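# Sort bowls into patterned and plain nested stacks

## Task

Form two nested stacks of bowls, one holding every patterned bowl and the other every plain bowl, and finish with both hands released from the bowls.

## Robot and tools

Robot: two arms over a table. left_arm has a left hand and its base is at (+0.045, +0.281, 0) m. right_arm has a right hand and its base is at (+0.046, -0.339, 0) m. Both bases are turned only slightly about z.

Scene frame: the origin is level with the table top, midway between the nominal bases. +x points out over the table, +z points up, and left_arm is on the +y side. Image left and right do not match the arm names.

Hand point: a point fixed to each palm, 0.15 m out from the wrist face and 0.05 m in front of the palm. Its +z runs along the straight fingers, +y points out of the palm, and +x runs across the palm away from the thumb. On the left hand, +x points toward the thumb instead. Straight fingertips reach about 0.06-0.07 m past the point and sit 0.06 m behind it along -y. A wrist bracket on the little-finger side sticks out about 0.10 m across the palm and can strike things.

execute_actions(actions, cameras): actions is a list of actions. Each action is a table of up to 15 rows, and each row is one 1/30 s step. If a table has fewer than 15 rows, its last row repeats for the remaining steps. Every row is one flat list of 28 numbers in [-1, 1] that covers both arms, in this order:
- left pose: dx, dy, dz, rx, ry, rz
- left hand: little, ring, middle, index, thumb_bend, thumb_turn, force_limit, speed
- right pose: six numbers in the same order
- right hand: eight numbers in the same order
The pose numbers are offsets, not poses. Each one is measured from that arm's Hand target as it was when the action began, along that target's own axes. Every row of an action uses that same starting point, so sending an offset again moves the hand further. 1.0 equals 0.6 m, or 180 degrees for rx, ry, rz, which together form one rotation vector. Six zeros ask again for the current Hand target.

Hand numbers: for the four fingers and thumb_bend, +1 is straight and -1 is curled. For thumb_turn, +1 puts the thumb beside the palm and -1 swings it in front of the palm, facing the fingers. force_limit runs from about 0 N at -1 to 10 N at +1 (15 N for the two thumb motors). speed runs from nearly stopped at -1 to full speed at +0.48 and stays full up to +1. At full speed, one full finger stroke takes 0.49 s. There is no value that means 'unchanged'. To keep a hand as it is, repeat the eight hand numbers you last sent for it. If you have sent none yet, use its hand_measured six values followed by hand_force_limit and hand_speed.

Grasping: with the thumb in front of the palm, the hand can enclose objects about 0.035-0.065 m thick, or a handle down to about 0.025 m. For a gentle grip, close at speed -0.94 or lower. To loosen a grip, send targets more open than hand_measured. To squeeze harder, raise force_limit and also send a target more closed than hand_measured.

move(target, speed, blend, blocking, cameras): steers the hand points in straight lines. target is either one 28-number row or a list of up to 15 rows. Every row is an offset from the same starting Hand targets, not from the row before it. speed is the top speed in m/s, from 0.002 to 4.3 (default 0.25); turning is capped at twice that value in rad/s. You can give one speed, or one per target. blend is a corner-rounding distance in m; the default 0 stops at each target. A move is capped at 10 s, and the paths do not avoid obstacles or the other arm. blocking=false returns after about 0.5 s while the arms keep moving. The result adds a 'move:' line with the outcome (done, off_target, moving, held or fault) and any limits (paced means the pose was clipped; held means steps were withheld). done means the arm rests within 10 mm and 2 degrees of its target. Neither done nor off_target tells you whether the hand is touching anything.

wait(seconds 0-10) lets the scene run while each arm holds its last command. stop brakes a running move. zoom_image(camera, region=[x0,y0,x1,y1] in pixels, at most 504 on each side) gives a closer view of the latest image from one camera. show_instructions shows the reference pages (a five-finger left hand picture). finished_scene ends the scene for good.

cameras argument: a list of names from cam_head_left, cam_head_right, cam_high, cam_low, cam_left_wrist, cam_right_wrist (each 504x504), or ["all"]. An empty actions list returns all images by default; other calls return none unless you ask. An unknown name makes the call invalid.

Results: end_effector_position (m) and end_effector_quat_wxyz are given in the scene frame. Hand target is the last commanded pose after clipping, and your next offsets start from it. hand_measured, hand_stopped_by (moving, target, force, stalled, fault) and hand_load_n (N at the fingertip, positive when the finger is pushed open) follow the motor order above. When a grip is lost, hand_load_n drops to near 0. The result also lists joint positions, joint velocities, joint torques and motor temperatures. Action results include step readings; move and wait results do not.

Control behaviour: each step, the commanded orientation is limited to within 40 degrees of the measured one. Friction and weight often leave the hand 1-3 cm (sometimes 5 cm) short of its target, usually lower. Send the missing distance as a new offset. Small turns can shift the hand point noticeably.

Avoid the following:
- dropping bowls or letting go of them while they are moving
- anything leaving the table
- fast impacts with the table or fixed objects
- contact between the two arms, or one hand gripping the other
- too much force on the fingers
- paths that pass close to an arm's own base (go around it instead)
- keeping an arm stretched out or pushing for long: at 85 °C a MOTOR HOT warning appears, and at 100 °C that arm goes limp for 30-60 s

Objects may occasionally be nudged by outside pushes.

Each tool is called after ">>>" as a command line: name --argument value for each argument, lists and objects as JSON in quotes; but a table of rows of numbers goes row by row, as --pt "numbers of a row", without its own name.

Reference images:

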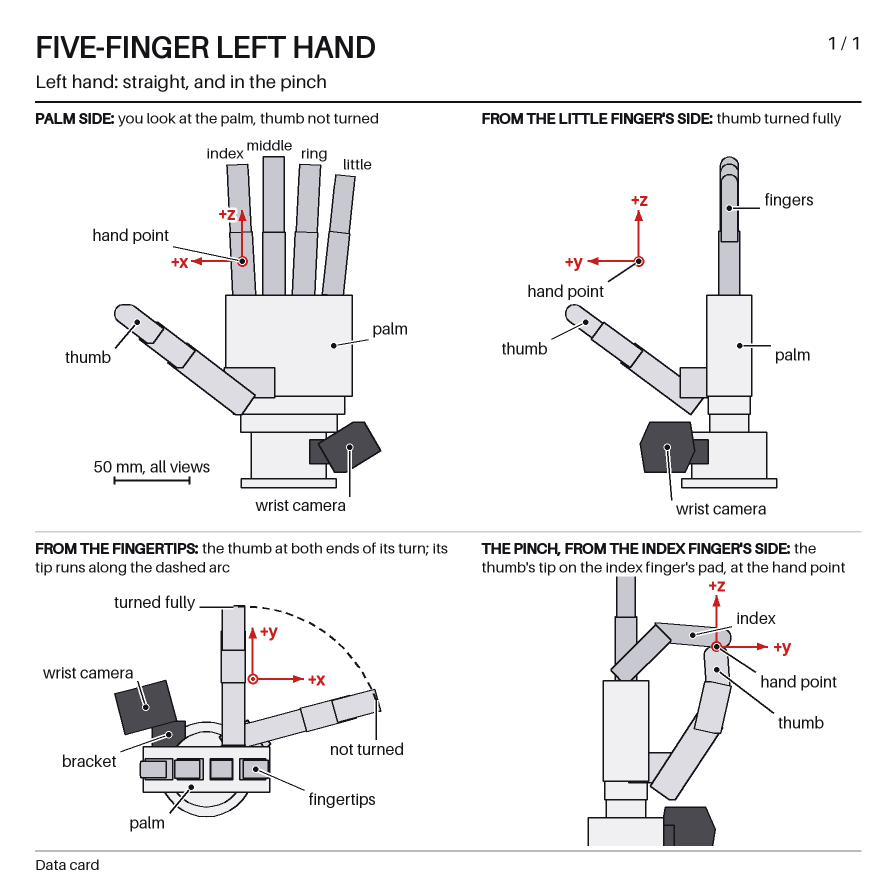

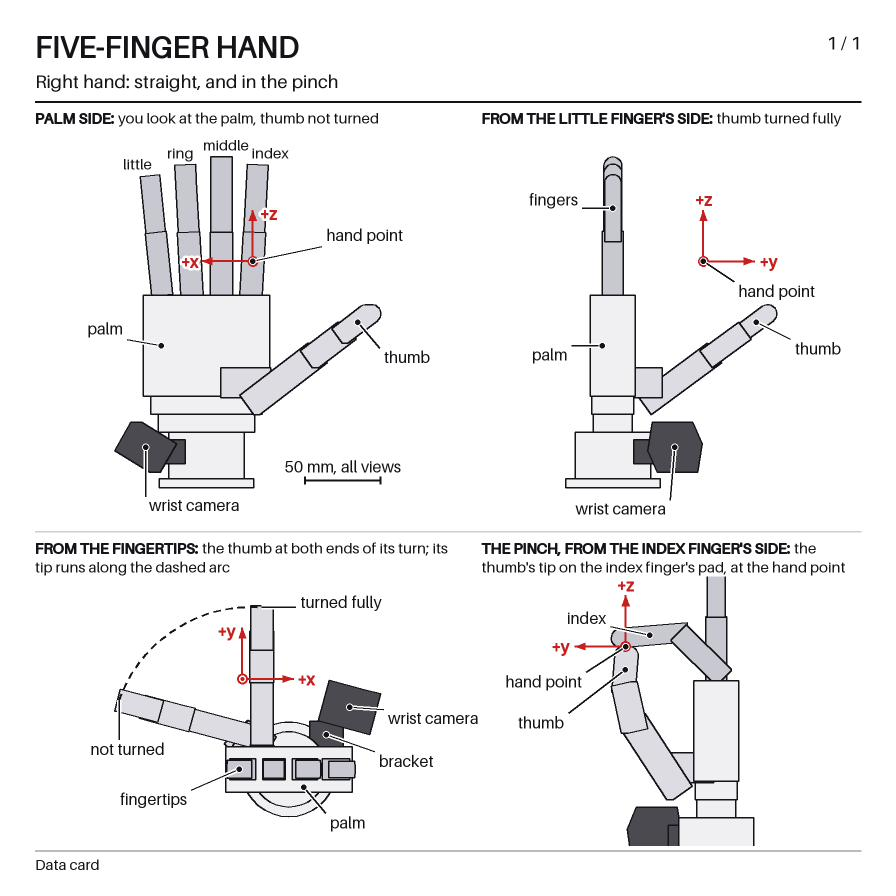

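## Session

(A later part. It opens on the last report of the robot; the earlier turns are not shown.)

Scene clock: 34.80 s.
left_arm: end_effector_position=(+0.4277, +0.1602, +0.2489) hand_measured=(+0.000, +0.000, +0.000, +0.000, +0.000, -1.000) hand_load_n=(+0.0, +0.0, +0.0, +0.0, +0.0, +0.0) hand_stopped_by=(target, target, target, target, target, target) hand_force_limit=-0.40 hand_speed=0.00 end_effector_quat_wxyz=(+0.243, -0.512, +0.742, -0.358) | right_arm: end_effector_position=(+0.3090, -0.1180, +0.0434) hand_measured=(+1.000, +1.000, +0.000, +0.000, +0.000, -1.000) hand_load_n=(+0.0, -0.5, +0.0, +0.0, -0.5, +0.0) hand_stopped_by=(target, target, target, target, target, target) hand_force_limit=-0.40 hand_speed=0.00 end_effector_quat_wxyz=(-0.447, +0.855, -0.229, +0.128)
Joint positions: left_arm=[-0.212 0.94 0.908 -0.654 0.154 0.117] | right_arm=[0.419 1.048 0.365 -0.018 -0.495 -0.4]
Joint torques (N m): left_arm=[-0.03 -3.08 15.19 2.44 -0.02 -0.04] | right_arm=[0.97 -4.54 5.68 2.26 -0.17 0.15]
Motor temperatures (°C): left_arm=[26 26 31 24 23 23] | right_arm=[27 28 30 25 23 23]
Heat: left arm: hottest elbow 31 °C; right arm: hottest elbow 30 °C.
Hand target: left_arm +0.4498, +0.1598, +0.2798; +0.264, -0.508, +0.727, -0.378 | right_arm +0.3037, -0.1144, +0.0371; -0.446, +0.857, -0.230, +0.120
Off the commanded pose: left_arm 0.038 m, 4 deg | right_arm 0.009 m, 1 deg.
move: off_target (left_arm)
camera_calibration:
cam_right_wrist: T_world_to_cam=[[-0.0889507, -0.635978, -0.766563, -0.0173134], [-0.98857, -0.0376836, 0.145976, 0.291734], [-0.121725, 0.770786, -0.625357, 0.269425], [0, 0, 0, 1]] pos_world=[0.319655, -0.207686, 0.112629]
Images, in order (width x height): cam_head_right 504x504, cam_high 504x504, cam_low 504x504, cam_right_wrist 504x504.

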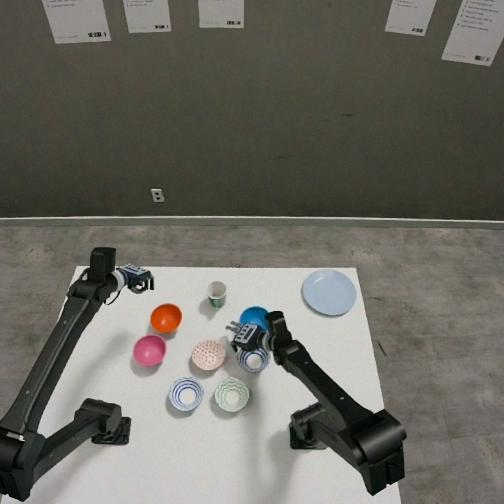

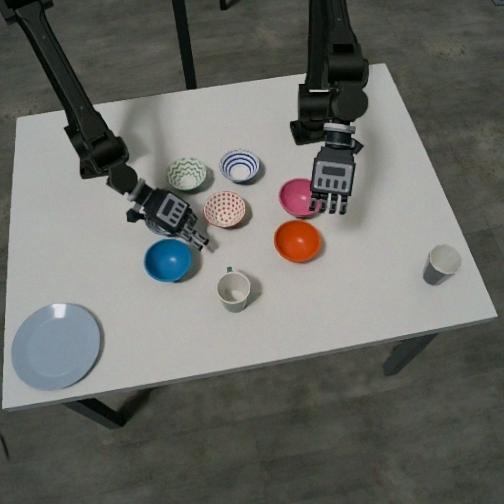

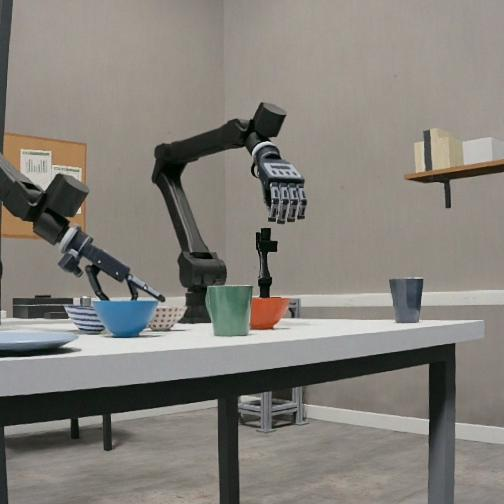

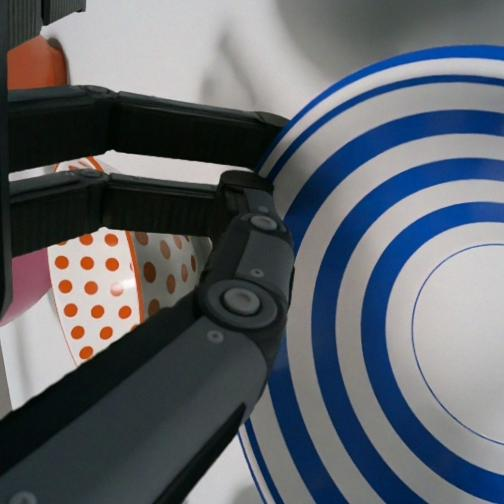

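>>> move --pt "0 0 0 0 0 0 0 0 0 0 0 -1 -0.4 0.0 0 0 -0.0133 0 0 0 1 1 0 0 -0.15 -1 -0.4 0.0" --pt "0 0 0 0 0 0 0 0 0 0 0 -1 -0.4 0.0 0 0.02 -0.0133 0 0 0 1 1 0 0 -0.15 -1 -0.4 0.0" --speed 0.06 --cameras '["cam_high", "cam_low", "cam_head_right", "cam_right_wrist"]'

>>> zoom_image --camera "cam_low" --region '[40, 260, 130, 340]'

>>> zoom_image --camera "cam_right_wrist" --region '[180, 60, 360, 260]'

Scene clock: 42.73 s.
left_arm: end_effector_position=(+0.4277, +0.1602, +0.2489) hand_measured=(+0.000, +0.000, +0.000, +0.000, +0.000, -1.000) hand_load_n=(+0.0, +0.0, +0.0, +0.0, +0.0, +0.0) hand_stopped_by=(target, target, target, target, target, target) hand_force_limit=-0.40 hand_speed=0.00 end_effector_quat_wxyz=(+0.243, -0.512, +0.742, -0.358) | right_arm: end_effector_position=(+0.3006, -0.1188, +0.0391) hand_measured=(+1.000, +1.000, +0.000, +0.000, -0.150, -1.000) hand_load_n=(+0.0, +0.0, +0.0, +0.0, -2.0, -0.5) hand_stopped_by=(target, target, target, target, target, target) hand_force_limit=-0.40 hand_speed=0.00 end_effector_quat_wxyz=(-0.451, +0.855, -0.226, +0.120)
Joint positions: left_arm=[-0.212 0.94 0.908 -0.654 0.154 0.117] | right_arm=[0.416 1.042 0.345 -0.01 -0.516 -0.4]
Joint torques (N m): left_arm=[-0.03 -3.14 15.17 2.45 -0.02 -0.05] | right_arm=[-1.08 -5.6 5.01 1.77 -0.3 -0.11]
Heat: left arm: hottest elbow 32 °C; right arm: hottest elbow 30 °C.
Hand target: left_arm +0.4498, +0.1598, +0.2798; +0.264, -0.508, +0.727, -0.378 | right_arm +0.2969, -0.1261, +0.0317; -0.446, +0.857, -0.230, +0.120
Off the commanded pose: left_arm 0.038 m, 4 deg | right_arm 0.011 m, 1 deg.
move: off_target (left_arm, right_arm)
camera_calibration:
cam_right_wrist: T_world_to_cam=[[-0.0891337, -0.629208, -0.77211, -0.020778], [-0.986326, -0.052132, 0.156347, 0.281183], [-0.138626, 0.775487, -0.615957, 0.271565], [0, 0, 0, 1]] pos_world=[0.313132, -0.20901, 0.107268]
Images, in order (width x height): cam_head_right 504x504, cam_high 504x504, cam_low 504x504, cam_right_wrist 504x504.

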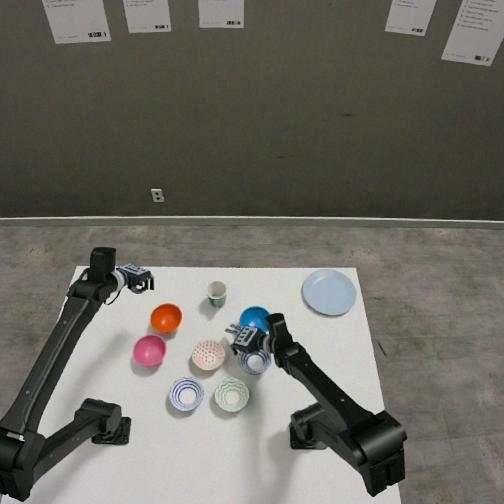

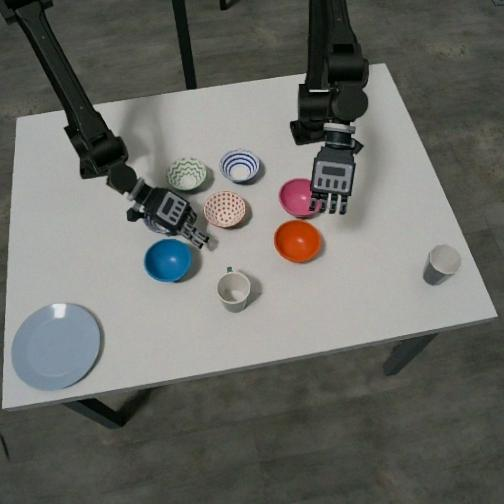

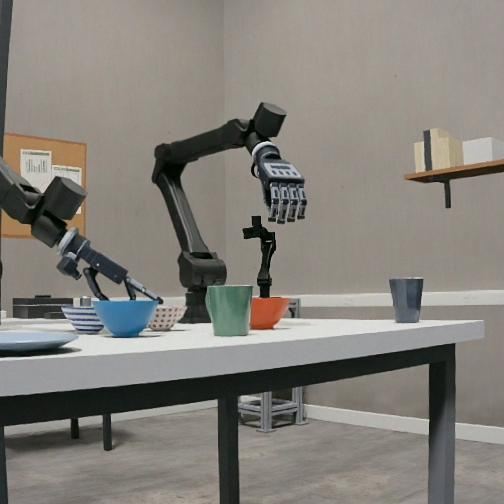

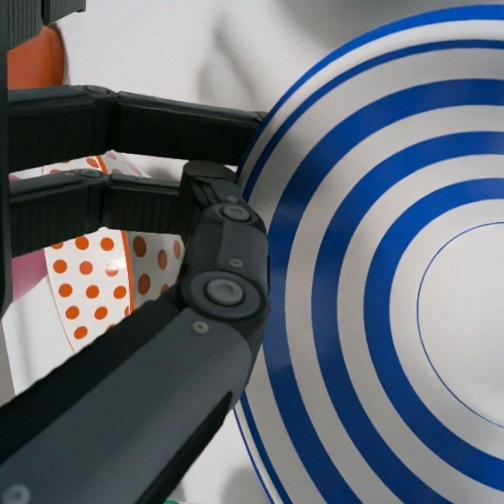

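Scaled by 5.600 from the camera's 504x504 image, which has a finer 720x720 frame.

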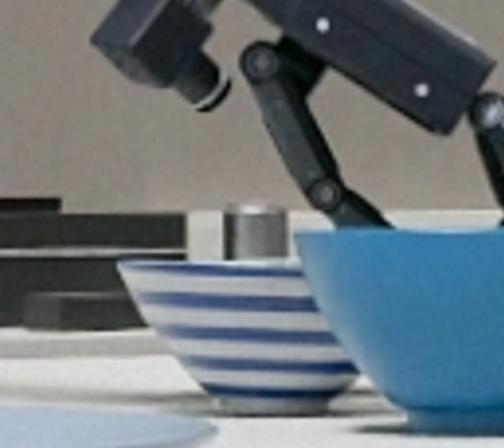

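Scaled by 2.520 from the camera's 504x504 image, which has a finer 720x720 frame.

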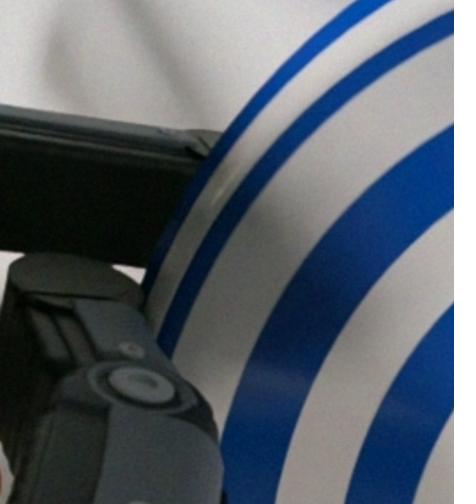

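>>> move --pt "0 0 0 0 0 0 0 0 0 0 0 -1 -0.4 0.0 -0.0022 -0.0317 -0.0065 0 0 0 1 1 0 0 -0.15 -1 -0.4 0.0" --pt "0 0 0 0 0 0 0 0 0 0 0 -1 -0.4 0.0 -0.0022 -0.0163 -0.0287 0 0 0 1 1 0 0 -0.08 -1 -0.4 0.0" --speed 0.06 --cameras '["cam_high", "cam_low", "cam_head_right", "cam_right_wrist"]'

>>> zoom_image --camera "cam_low" --region '[40, 250, 130, 340]'

>>> zoom_image --camera "cam_right_wrist" --region '[180, 60, 360, 260]'

>>> zoom_image --camera "cam_head_right" --region '[210, 320, 290, 400]'

Scene clock: 48.90 s.
left_arm: end_effector_position=(+0.4277, +0.1602, +0.2489) hand_measured=(+0.000, +0.000, +0.000, +0.000, +0.000, -1.000) hand_load_n=(+0.0, +0.0, +0.0, +0.0, +0.0, +0.0) hand_stopped_by=(target, target, target, target, target, target) hand_force_limit=-0.40 hand_speed=0.00 end_effector_quat_wxyz=(+0.243, -0.512, +0.742, -0.358) | right_arm: end_effector_position=(+0.2898, -0.1278, +0.0485) hand_measured=(+1.000, +1.000, +0.000, +0.000, -0.080, -1.000) hand_load_n=(+0.0, +0.0, +0.0, +0.0, +0.0, +0.0) hand_stopped_by=(target, target, target, target, target, target) hand_force_limit=-0.40 hand_speed=0.00 end_effector_quat_wxyz=(-0.446, +0.857, -0.231, +0.113)
Joint positions: left_arm=[-0.212 0.94 0.908 -0.654 0.154 0.117] | right_arm=[0.4 0.964 0.345 -0.112 -0.528 -0.41]
Joint torques (N m): left_arm=[0.15 -3.08 15.2 2.43 -0.01 -0.03] | right_arm=[-1.2 -5.71 6.31 1.29 -0.41 -0.13]
Heat: left arm: hottest elbow 32 °C; right arm: hottest elbow 30 °C.
Hand target: left_arm +0.4498, +0.1598, +0.2798; +0.264, -0.508, +0.727, -0.378 | right_arm +0.2914, -0.1328, +0.0495; -0.446, +0.857, -0.230, +0.120
Off the commanded pose: left_arm 0.038 m, 4 deg | right_arm 0.005 m, 1 deg.
move: off_target (left_arm)
camera_calibration:
cam_right_wrist: T_world_to_cam=[[-0.103942, -0.634358, -0.766019, -0.0168274], [-0.983584, -0.0486678, 0.173766, 0.267317], [-0.14751, 0.771506, -0.618886, 0.285082], [0, 0, 0, 1]] pos_world=[0.303232, -0.217607, 0.117092]
Images, in order (width x height): cam_head_right 504x504, cam_high 504x504, cam_low 504x504, cam_right_wrist 504x504.

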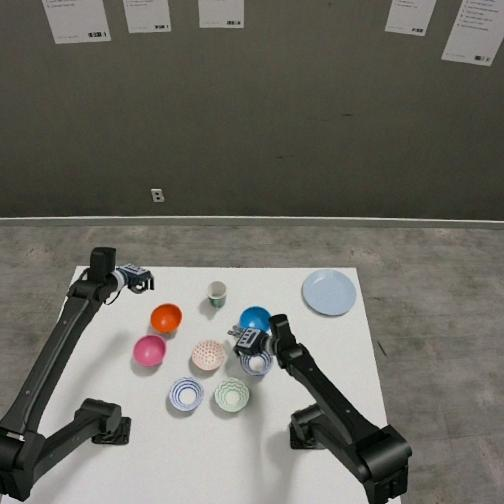

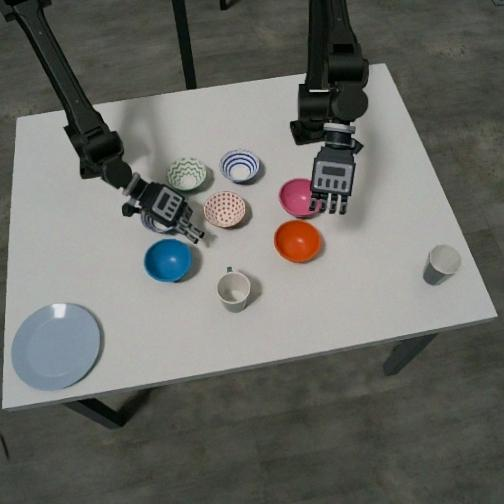

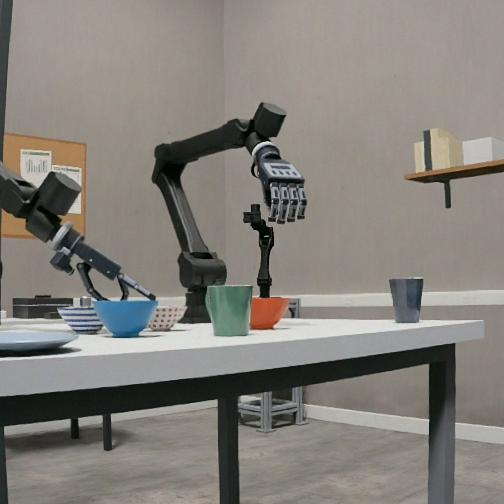

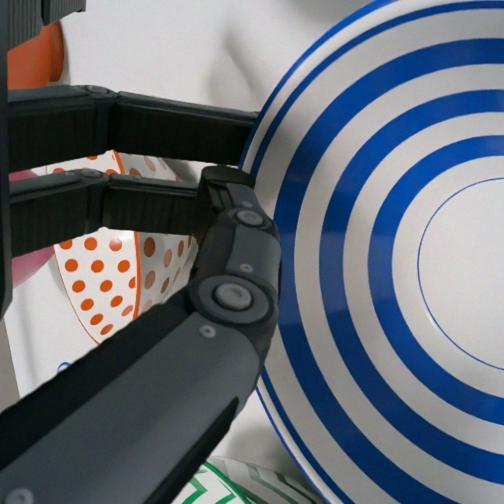

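Scaled by 5.600 from the camera's 504x504 image, which has a finer 720x720 frame.

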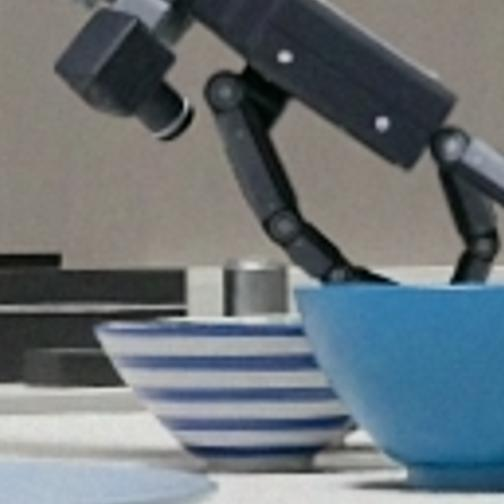

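Scaled by 2.520 from the camera's 504x504 image, which has a finer 720x720 frame.

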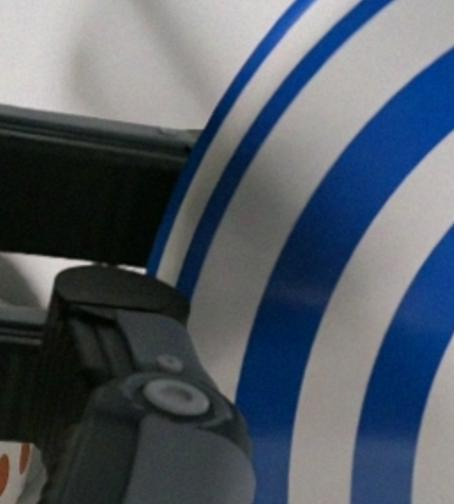

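Scaled by 6.300 from the camera's 504x504 image, which has a finer 720x720 frame.

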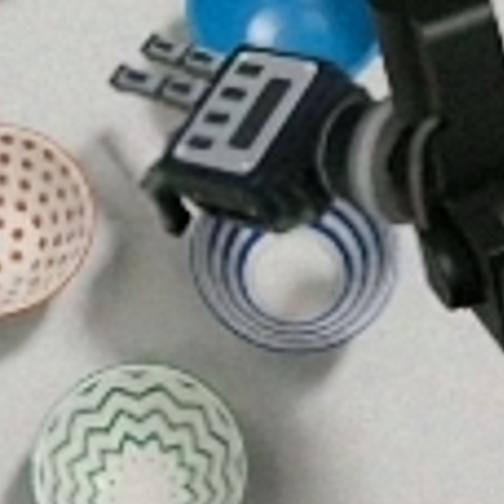

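>>> move --target '[0, 0, 0, 0, 0, 0, 0, 0, 0, 0, 0, -1, -0.4, 0.0, 0, 0.0253, 0.0118, 0, 0, 0, 1, 1, 0, 0, -0.08, -1, -0.4, 0.0]' --speed 0.06 --cameras '["cam_high", "cam_low", "cam_head_right", "cam_right_wrist"]'

>>> zoom_image --camera "cam_low" --region '[40, 250, 130, 340]'

>>> zoom_image --camera "cam_right_wrist" --region '[180, 60, 360, 260]'

>>> zoom_image --camera "cam_head_right" --region '[210, 320, 290, 400]'

Scene clock: 51.50 s.
left_arm: end_effector_position=(+0.4277, +0.1602, +0.2489) hand_measured=(+0.000, +0.000, +0.000, +0.000, +0.000, -1.000) hand_load_n=(+0.0, +0.0, +0.5, +0.0, +0.0, +0.0) hand_stopped_by=(target, target, target, target, target, target) hand_force_limit=-0.40 hand_speed=0.00 end_effector_quat_wxyz=(+0.243, -0.512, +0.742, -0.358) | right_arm: end_effector_position=(+0.2869, -0.1311, +0.0373) hand_measured=(+1.000, +1.000, +0.000, +0.000, -0.080, -1.000) hand_load_n=(+0.0, +0.0, +0.0, +0.0, +0.0, +0.0) hand_stopped_by=(target, target, target, target, target, target) hand_force_limit=-0.40 hand_speed=0.00 end_effector_quat_wxyz=(-0.447, +0.857, -0.230, +0.115)
Joint positions: left_arm=[-0.212 0.94 0.908 -0.654 0.154 0.117] | right_arm=[0.391 0.981 0.316 -0.065 -0.534 -0.417]
Joint torques (N m): left_arm=[-0.15 -3.08 15.24 2.44 -0.01 -0.03] | right_arm=[-1.26 -3.6 5.9 2.37 -0.42 -0.13]
Heat: left arm: hottest elbow 33 °C; right arm: hottest elbow 30 °C.
Hand target: left_arm +0.4498, +0.1598, +0.2798; +0.264, -0.508, +0.727, -0.378 | right_arm +0.2900, -0.1353, +0.0330; -0.446, +0.857, -0.230, +0.120
Off the commanded pose: left_arm 0.038 m, 4 deg | right_arm 0.007 m, 1 deg.
move: off_target (left_arm)
camera_calibration:
cam_right_wrist: T_world_to_cam=[[-0.100748, -0.633373, -0.767261, -0.0285135], [-0.984273, -0.0490291, 0.169716, 0.266627], [-0.145112, 0.772292, -0.618472, 0.279583], [0, 0, 0, 1]] pos_world=[0.300132, -0.220907, 0.105786]
Images, in order (width x height): cam_head_right 504x504, cam_high 504x504, cam_low 504x504, cam_right_wrist 504x504.

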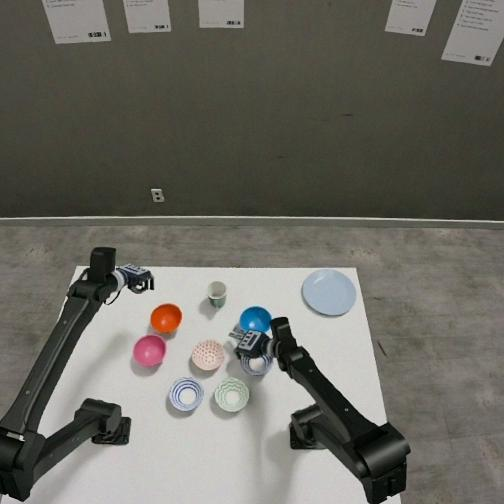

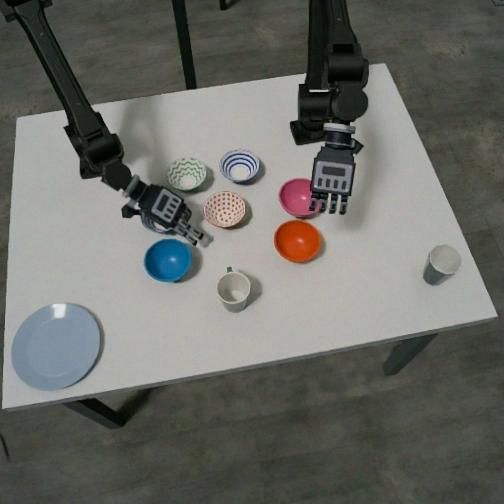

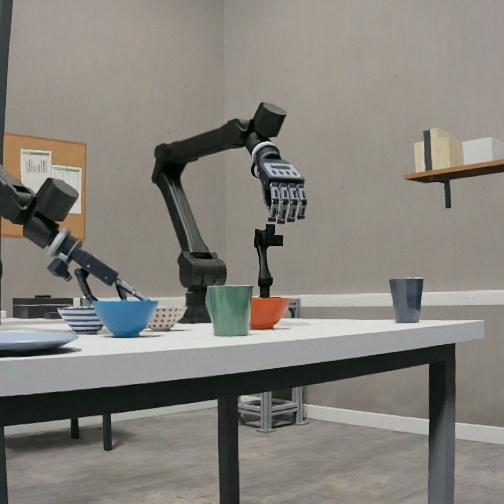

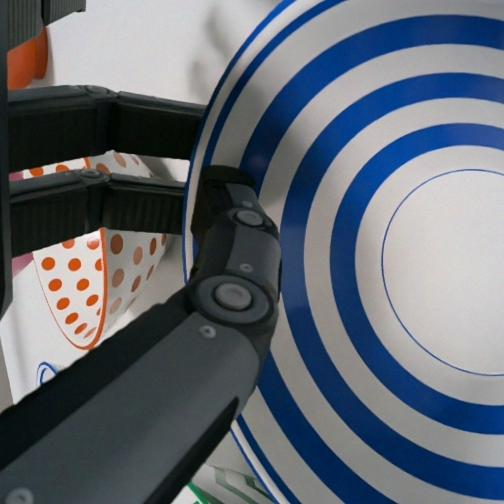

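Scaled by 5.600 from the camera's 504x504 image, which has a finer 720x720 frame.

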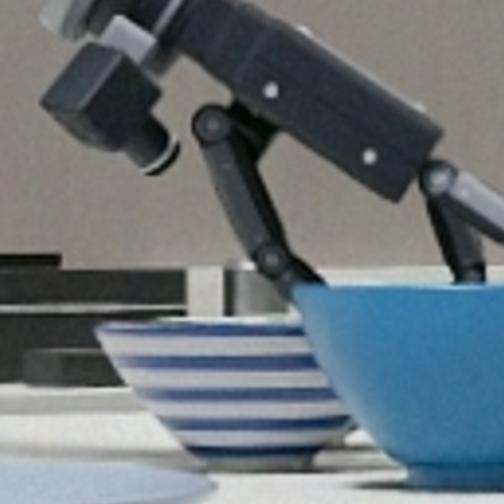

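Scaled by 2.520 from the camera's 504x504 image, which has a finer 720x720 frame.

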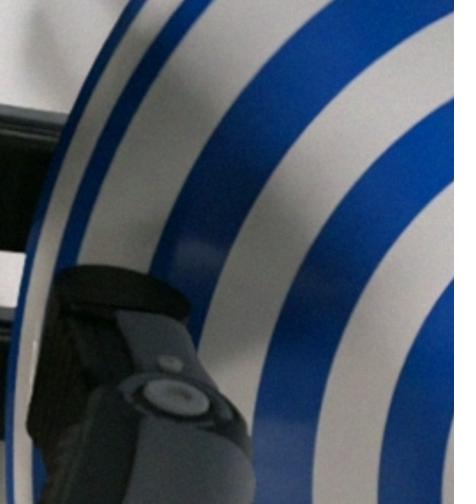

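Scaled by 6.300 from the camera's 504x504 image, which has a finer 720x720 frame.

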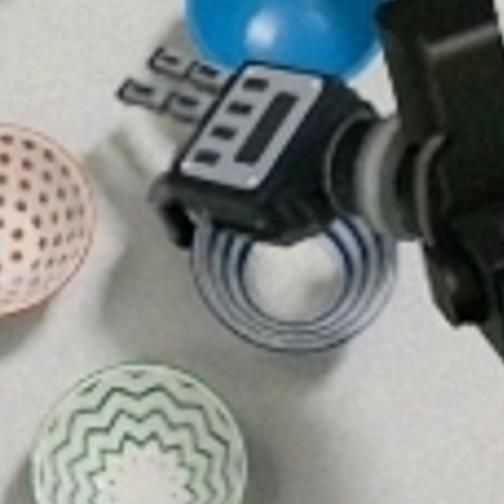

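>>> execute_actions --actions '[[[0,0,0,0,0,0,0,0,0,0,0,-1,-0.4,0.0,0,0,0,0,0,0,1,1,-0.6,-0.6,-0.08,-1,-0.1,-0.9]],[[0,0,0,0,0,0,0,0,0,0,0,-1,-0.4,0.0,0,0,0,0,0,0,1,1,-0.6,-0.6,-0.08,-1,-0.1,-0.9]],[[0,0,0,0,0,0,0,0,0,0,0,-1,-0.4,0.0,0,0,0,0,0,0,1,1,-0.6,-0.6,-0.08,-1,-0.1,-0.9]]]' --cameras '["cam_low", "cam_right_wrist", "cam_head_right"]'

Scene clock: 57.33 s.
left_arm: end_effector_position=(+0.4277, +0.1602, +0.2489) hand_measured=(+0.000, +0.000, +0.000, +0.000, +0.000, -1.000) hand_load_n=(+0.0, +0.0, +0.0, +0.0, +0.0, +0.5) hand_stopped_by=(target, target, target, target, target, target) hand_force_limit=-0.40 hand_speed=0.00 end_effector_quat_wxyz=(+0.243, -0.512, +0.742, -0.358) | right_arm: end_effector_position=(+0.2859, -0.1317, +0.0354) hand_measured=(+1.000, +1.000, -0.146, -0.174, -0.080, -1.000) hand_load_n=(+0.0, +0.0, +2.0, +5.5, +0.5, +0.0) hand_stopped_by=(target, target, force, force, target, target) hand_force_limit=-0.10 hand_speed=-0.90 end_effector_quat_wxyz=(-0.446, +0.858, -0.230, +0.114)
Joint positions: left_arm=[-0.212 0.94 0.908 -0.654 0.154 0.117] | right_arm=[0.391 0.984 0.313 -0.064 -0.534 -0.42]
Joint velocities: left_arm=[within noise] | right_arm=[-0.005 -0.024 0.002 0.007 0.051 -0.168]
Joint torques (N m): left_arm=[-0.03 -2.9 15.19 2.44 -0.02 -0.04] | right_arm=[-1.26 -3.84 6.08 2.28 -0.4 -0.11]
Heat: left arm: hottest elbow 33 °C; right arm: hottest elbow 30 °C.
Hand target: left_arm +0.4498, +0.1598, +0.2798; +0.264, -0.508, +0.727, -0.378 | right_arm +0.2901, -0.1353, +0.0332; -0.446, +0.857, -0.230, +0.120
Off the commanded pose: left_arm 0.038 m, 4 deg | right_arm 0.006 m, 1 deg.
Step readings (end_effector_position of left_arm | right_arm):
0: (+0.4277, +0.1602, +0.2489) | (+0.2869, -0.1311, +0.0373)
1: (+0.4277, +0.1602, +0.2489) | (+0.2869, -0.1311, +0.0373)
2: (+0.4277, +0.1602, +0.2489) | (+0.2869, -0.1311, +0.0373)
4: (+0.4277, +0.1602, +0.2489) | (+0.2869, -0.1311, +0.0373)
8: (+0.4277, +0.1602, +0.2489) | (+0.2869, -0.1311, +0.0373)
15: (+0.4277, +0.1602, +0.2489) | (+0.2869, -0.1310, +0.0374)
16: (+0.4277, +0.1602, +0.2489) | (+0.2870, -0.1310, +0.0374)
17: (+0.4277, +0.1602, +0.2489) | (+0.2871, -0.1310, +0.0374)
19: (+0.4277, +0.1602, +0.2489) | (+0.2870, -0.1312, +0.0371)
23: (+0.4277, +0.1602, +0.2489) | (+0.2859, -0.1317, +0.0354)
30: (+0.4277, +0.1602, +0.2489) | (+0.2859, -0.1317, +0.0354)
31: (+0.4277, +0.1602, +0.2489) | (+0.2859, -0.1317, +0.0354)
32: (+0.4277, +0.1602, +0.2489) | (+0.2859, -0.1317, +0.0354)
34: (+0.4277, +0.1602, +0.2489) | (+0.2859, -0.1317, +0.0354)
38: (+0.4277, +0.1602, +0.2489) | (+0.2859, -0.1317, +0.0354)
45: (+0.4277, +0.1602, +0.2489) | (+0.2859, -0.1317, +0.0354)
camera_calibration:
cam_right_wrist: T_world_to_cam=[[-0.102053, -0.635379, -0.765427, -0.0304501], [-0.983751, -0.0497908, 0.172494, 0.265586], [-0.14771, 0.770593, -0.619974, 0.279378], [0, 0, 0, 1]] pos_world=[0.29943, -0.22141, 0.104088]
Images, in order (width x height): cam_head_right 504x504, cam_low 504x504, cam_right_wrist 504x504.

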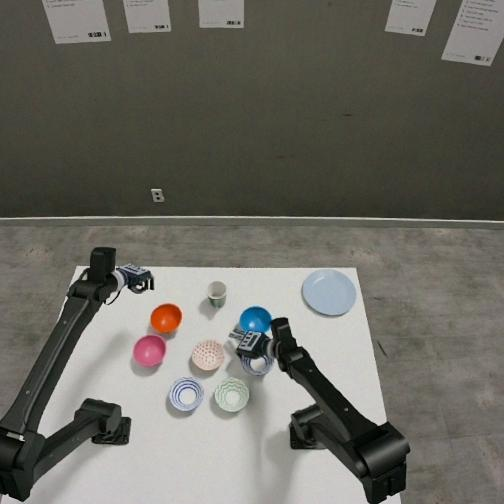

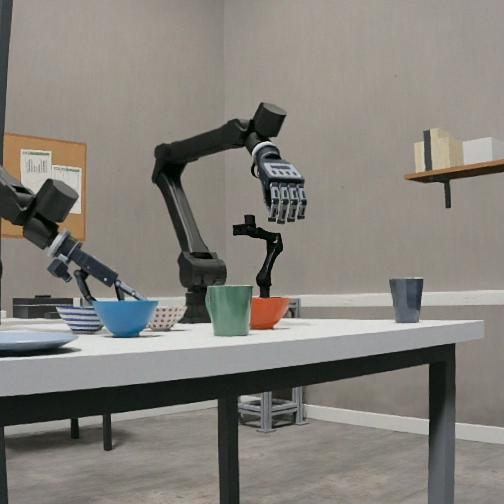

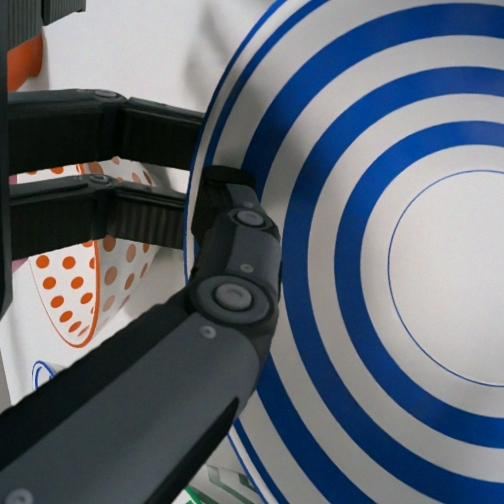

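>>> move --target '[0, 0, 0, 0, 0, 0, 0, 0, 0, 0, 0, -1, -0.4, 0.0, 0, -0.0546, -0.0382, 0, 0, 0, 1, 1, -0.6, -0.6, -0.08, -1, -0.1, -0.9]' --speed 0.06 --cameras '["cam_low", "cam_right_wrist", "cam_head_right"]'

>>> zoom_image --camera "cam_low" --region '[20, 220, 180, 350]'

Scene clock: 59.03 s.
left_arm: end_effector_position=(+0.4277, +0.1602, +0.2489) hand_measured=(+0.000, +0.000, +0.000, +0.000, +0.000, -1.000) hand_load_n=(+0.0, +0.0, +0.0, +0.0, +0.0, +0.0) hand_stopped_by=(target, target, target, target, target, target) hand_force_limit=-0.40 hand_speed=0.00 end_effector_quat_wxyz=(+0.243, -0.512, +0.742, -0.358) | right_arm: end_effector_position=(+0.2604, -0.1422, +0.0394) hand_measured=(+1.000, +1.000, -0.146, -0.174, -0.080, -1.000) hand_load_n=(+0.0, +0.0, +3.5, +6.0, +1.5, -0.5) hand_stopped_by=(target, target, force, force, target, target) hand_force_limit=-0.10 hand_speed=-0.90 end_effector_quat_wxyz=(-0.425, +0.867, -0.243, +0.088)
Joint positions: left_arm=[-0.212 0.94 0.908 -0.654 0.154 0.117] | right_arm=[0.391 0.889 0.313 -0.233 -0.533 -0.42]
Joint torques (N m): left_arm=[0.03 -3.19 15.19 2.44 -0.02 -0.03] | right_arm=[-1.03 -5.07 11.08 1.44 -0.37 -0.09]
Heat: left arm: hottest elbow 33 °C; right arm: hottest elbow 30 °C.
Hand target: left_arm +0.4498, +0.1598, +0.2798; +0.264, -0.508, +0.727, -0.378 | right_arm +0.2901, -0.1352, +0.0732; -0.446, +0.857, -0.230, +0.120
Off the commanded pose: left_arm 0.038 m, 4 deg | right_arm 0.046 m, 5 deg.
move: off_target (left_arm, right_arm)
camera_calibration:
cam_right_wrist: T_world_to_cam=[[-0.1541, -0.656703, -0.738237, -0.0272235], [-0.969567, -0.0433568, 0.240957, 0.233791], [-0.190244, 0.752902, -0.630036, 0.295088], [0, 0, 0, 1]] pos_world=[0.278619, -0.229914, 0.109485]
Images, in order (width x height): cam_head_right 504x504, cam_low 504x504, cam_right_wrist 504x504.

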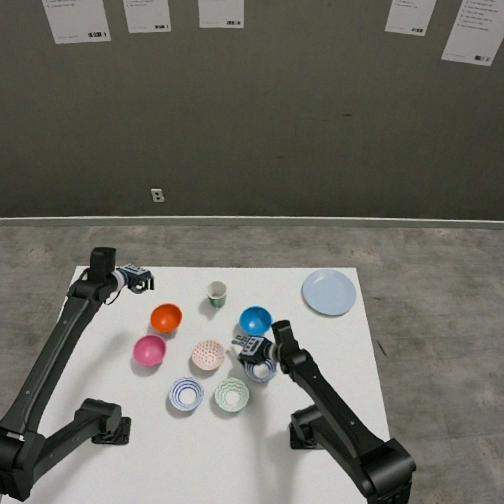

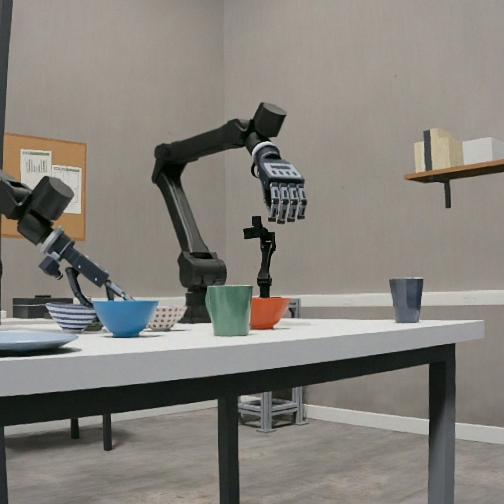

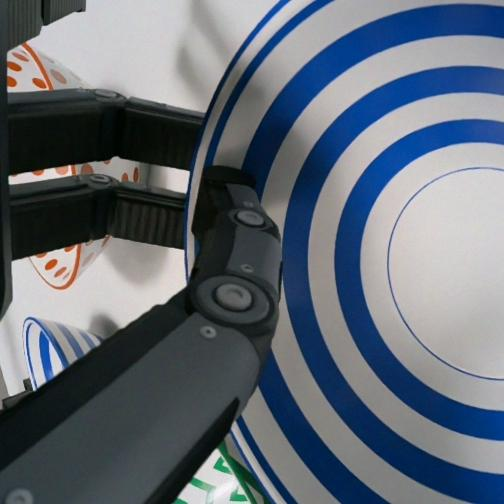

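Scaled by 3.150 from the camera's 504x504 image, which has a finer 720x720 frame.

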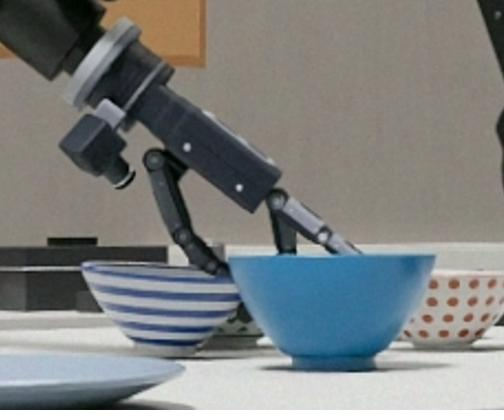

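>>> move --target '[0, 0, 0, 0, 0, 0, 0, 0, 0, 0, 0, -1, -0.4, 0.0, 0, -0.041, -0.0287, 0, 0, 0, 1, 1, -0.6, -0.6, -0.08, -1, -0.1, -0.9]' --speed 0.06 --cameras '["cam_low", "cam_right_wrist", "cam_high"]'

>>> zoom_image --camera "cam_low" --region '[20, 220, 180, 350]'

Scene clock: 60.73 s.
left_arm: end_effector_position=(+0.4277, +0.1602, +0.2489) hand_measured=(+0.000, +0.000, +0.000, +0.000, +0.000, -1.000) hand_load_n=(+0.0, +0.0, +0.0, +0.0, +0.0, +0.0) hand_stopped_by=(target, target, target, target, target, target) hand_force_limit=-0.40 hand_speed=0.00 end_effector_quat_wxyz=(+0.243, -0.512, +0.742, -0.358) | right_arm: end_effector_position=(+0.2639, -0.1411, +0.0680) hand_measured=(+1.000, +1.000, -0.146, -0.174, -0.080, -1.000) hand_load_n=(+0.0, +0.0, +3.5, +6.0, +1.5, +0.0) hand_stopped_by=(target, target, force, force, target, target) hand_force_limit=-0.10 hand_speed=-0.90 end_effector_quat_wxyz=(-0.425, +0.867, -0.244, +0.088)
Joint positions: left_arm=[-0.212 0.94 0.908 -0.654 0.154 0.117] | right_arm=[0.391 0.831 0.376 -0.353 -0.531 -0.42]
Joint torques (N m): left_arm=[-0.03 -3.08 15.21 2.47 -0.02 -0.03] | right_arm=[-1.03 -5.01 11.4 1.42 -0.45 -0.09]
Heat: left arm: hottest elbow 34 °C; right arm: hottest elbow 31 °C.
Hand target: left_arm +0.4498, +0.1598, +0.2798; +0.264, -0.508, +0.727, -0.378 | right_arm +0.2901, -0.1352, +0.1031; -0.446, +0.857, -0.230, +0.120
Off the commanded pose: left_arm 0.038 m, 4 deg | right_arm 0.044 m, 5 deg.
move: off_target (left_arm, right_arm)
camera_calibration:
cam_right_wrist: T_world_to_cam=[[-0.154283, -0.657335, -0.737637, -0.00484258], [-0.969849, -0.0417948, 0.240097, 0.230662], [-0.188653, 0.752439, -0.631067, 0.312541], [0, 0, 0, 1]] pos_world=[0.281922, -0.228711, 0.138282]
Images, in order (width x height): cam_high 504x504, cam_low 504x504, cam_right_wrist 504x504.

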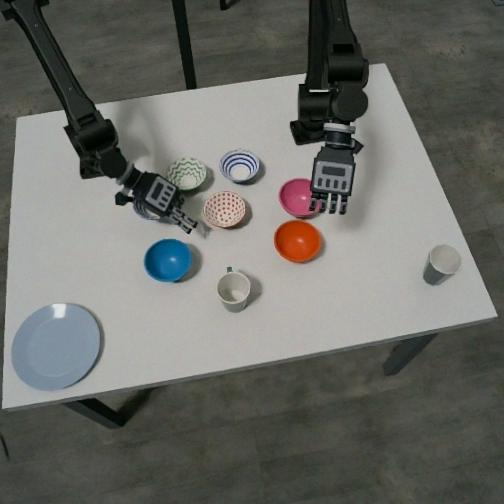

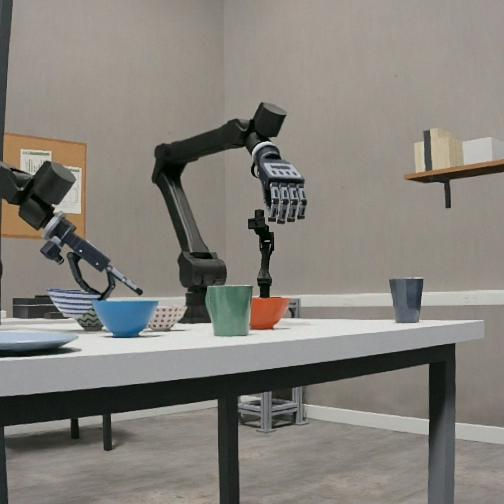

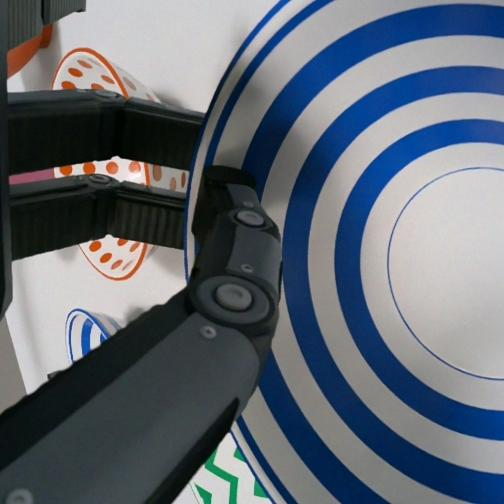

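Scaled by 3.150 from the camera's 504x504 image, which has a finer 720x720 frame.

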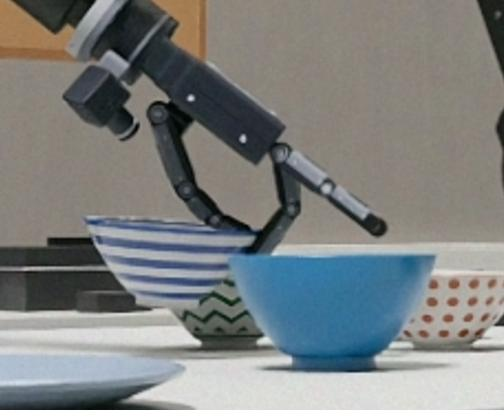

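>>> move --pt "0 0 0 0 0 0 0 0 0 0 0 -1 -0.4 0.0 0.0037 -0.0857 -0.0432 0.02 0.011 -0.0137 1 1 -0.6 -0.6 -0.08 -1 -0.1 -0.9" --pt "0 0 0 0 0 0 0 0 0 0 0 -1 -0.4 0.0 -0.0877 -0.2375 0.1737 0.02 0.011 -0.0137 1 1 -0.6 -0.6 -0.08 -1 -0.1 -0.9" --speed 0.1 --cameras '["cam_low", "cam_right_wrist", "cam_high", "cam_head_right"]'

>>> zoom_image --camera "cam_low" --region '[60, 220, 240, 350]'

>>> zoom_image --camera "cam_high" --region '[150, 130, 290, 270]'

>>> zoom_image --camera "cam_head_right" --region '[150, 290, 270, 410]'

Scene clock: 66.03 s.
left_arm: end_effector_position=(+0.4277, +0.1602, +0.2489) hand_measured=(+0.000, +0.000, +0.000, +0.000, +0.000, -1.000) hand_load_n=(+0.0, +0.0, +0.0, +0.0, +0.0, +0.0) hand_stopped_by=(target, target, target, target, target, target) hand_force_limit=-0.40 hand_speed=0.00 end_effector_quat_wxyz=(+0.243, -0.512, +0.742, -0.358) | right_arm: end_effector_position=(+0.3109, +0.0074, +0.1237) hand_measured=(+1.000, +1.000, -0.146, -0.174, -0.080, -1.000) hand_load_n=(+0.0, +0.0, +3.5, +6.5, +1.5, -0.5) hand_stopped_by=(target, target, force, force, target, target) hand_force_limit=-0.10 hand_speed=-0.90 end_effector_quat_wxyz=(-0.432, +0.863, -0.223, +0.139)
Joint positions: left_arm=[-0.212 0.94 0.908 -0.654 0.154 0.117] | right_arm=[0.805 1.121 0.664 -0.183 -0.167 -0.181]
Joint torques (N m): left_arm=[0.09 -3.08 15.2 2.45 -0.02 -0.03] | right_arm=[0.73 -7.53 11.81 2.66 0 0.16]
Heat: left arm: hottest elbow 34 °C; right arm: hottest elbow 32 °C.
Hand target: left_arm +0.4498, +0.1598, +0.2798; +0.264, -0.508, +0.727, -0.378 | right_arm +0.3282, +0.0358, +0.1599; -0.466, +0.845, -0.215, +0.151
Off the commanded pose: left_arm 0.038 m, 4 deg | right_arm 0.049 m, 5 deg.
move: off_target (left_arm, right_arm)
camera_calibration:
cam_right_wrist: T_world_to_cam=[[-0.0783108, -0.665684, -0.742113, 0.118101], [-0.990466, -0.0326759, 0.133829, 0.288606], [-0.113337, 0.745518, -0.656779, 0.224607], [0, 0, 0, 1]] pos_world=[0.320559, -0.0793997, 0.196538]
Images, in order (width x height): cam_head_right 504x504, cam_high 504x504, cam_low 504x504, cam_right_wrist 504x504.

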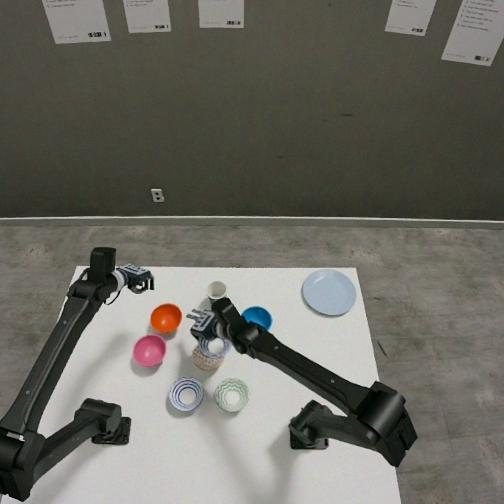

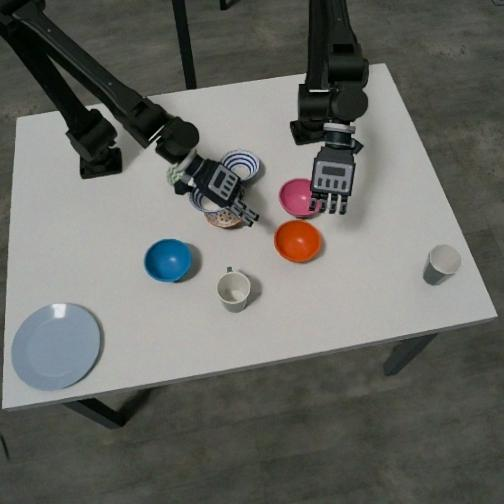

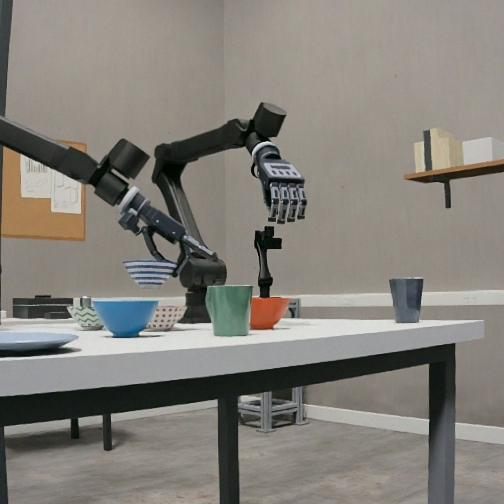

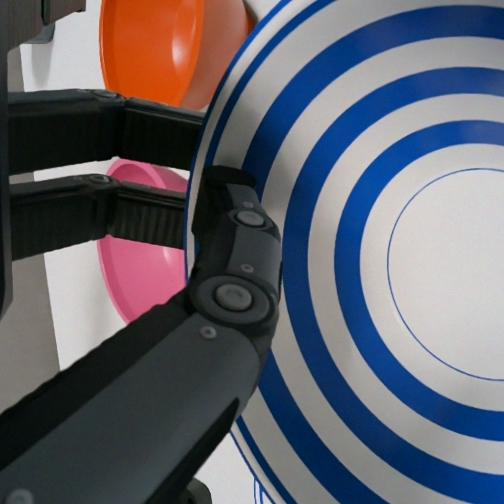

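Scaled by 2.800 from the camera's 504x504 image, which has a finer 720x720 frame.

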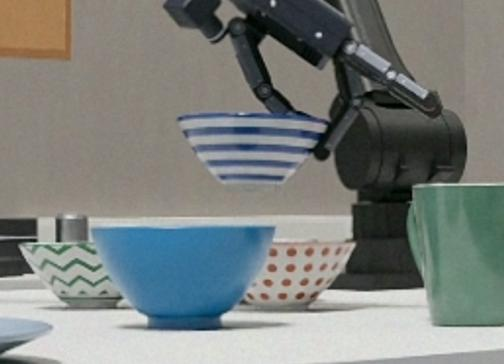

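Scaled by 3.600 from the camera's 504x504 image, which has a finer 720x720 frame.

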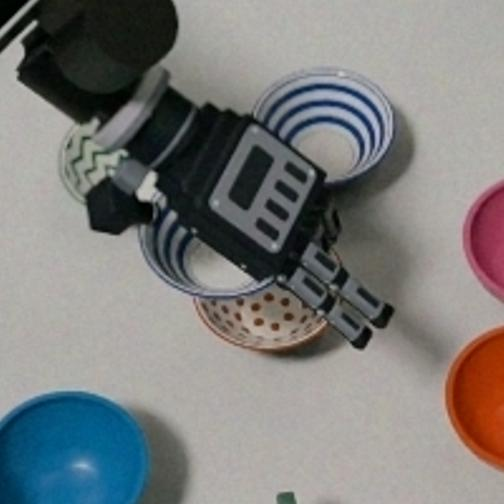

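Scaled by 4.200 from the camera's 504x504 image, which has a finer 720x720 frame.

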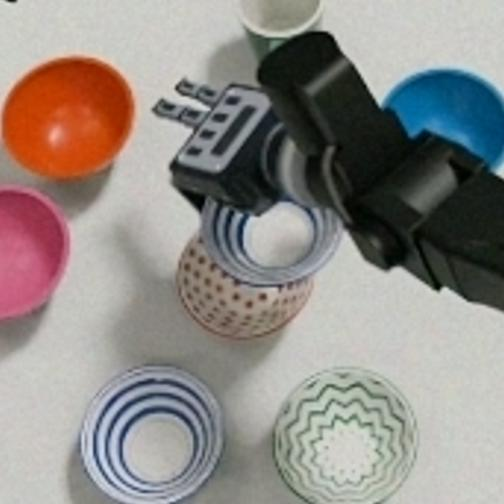

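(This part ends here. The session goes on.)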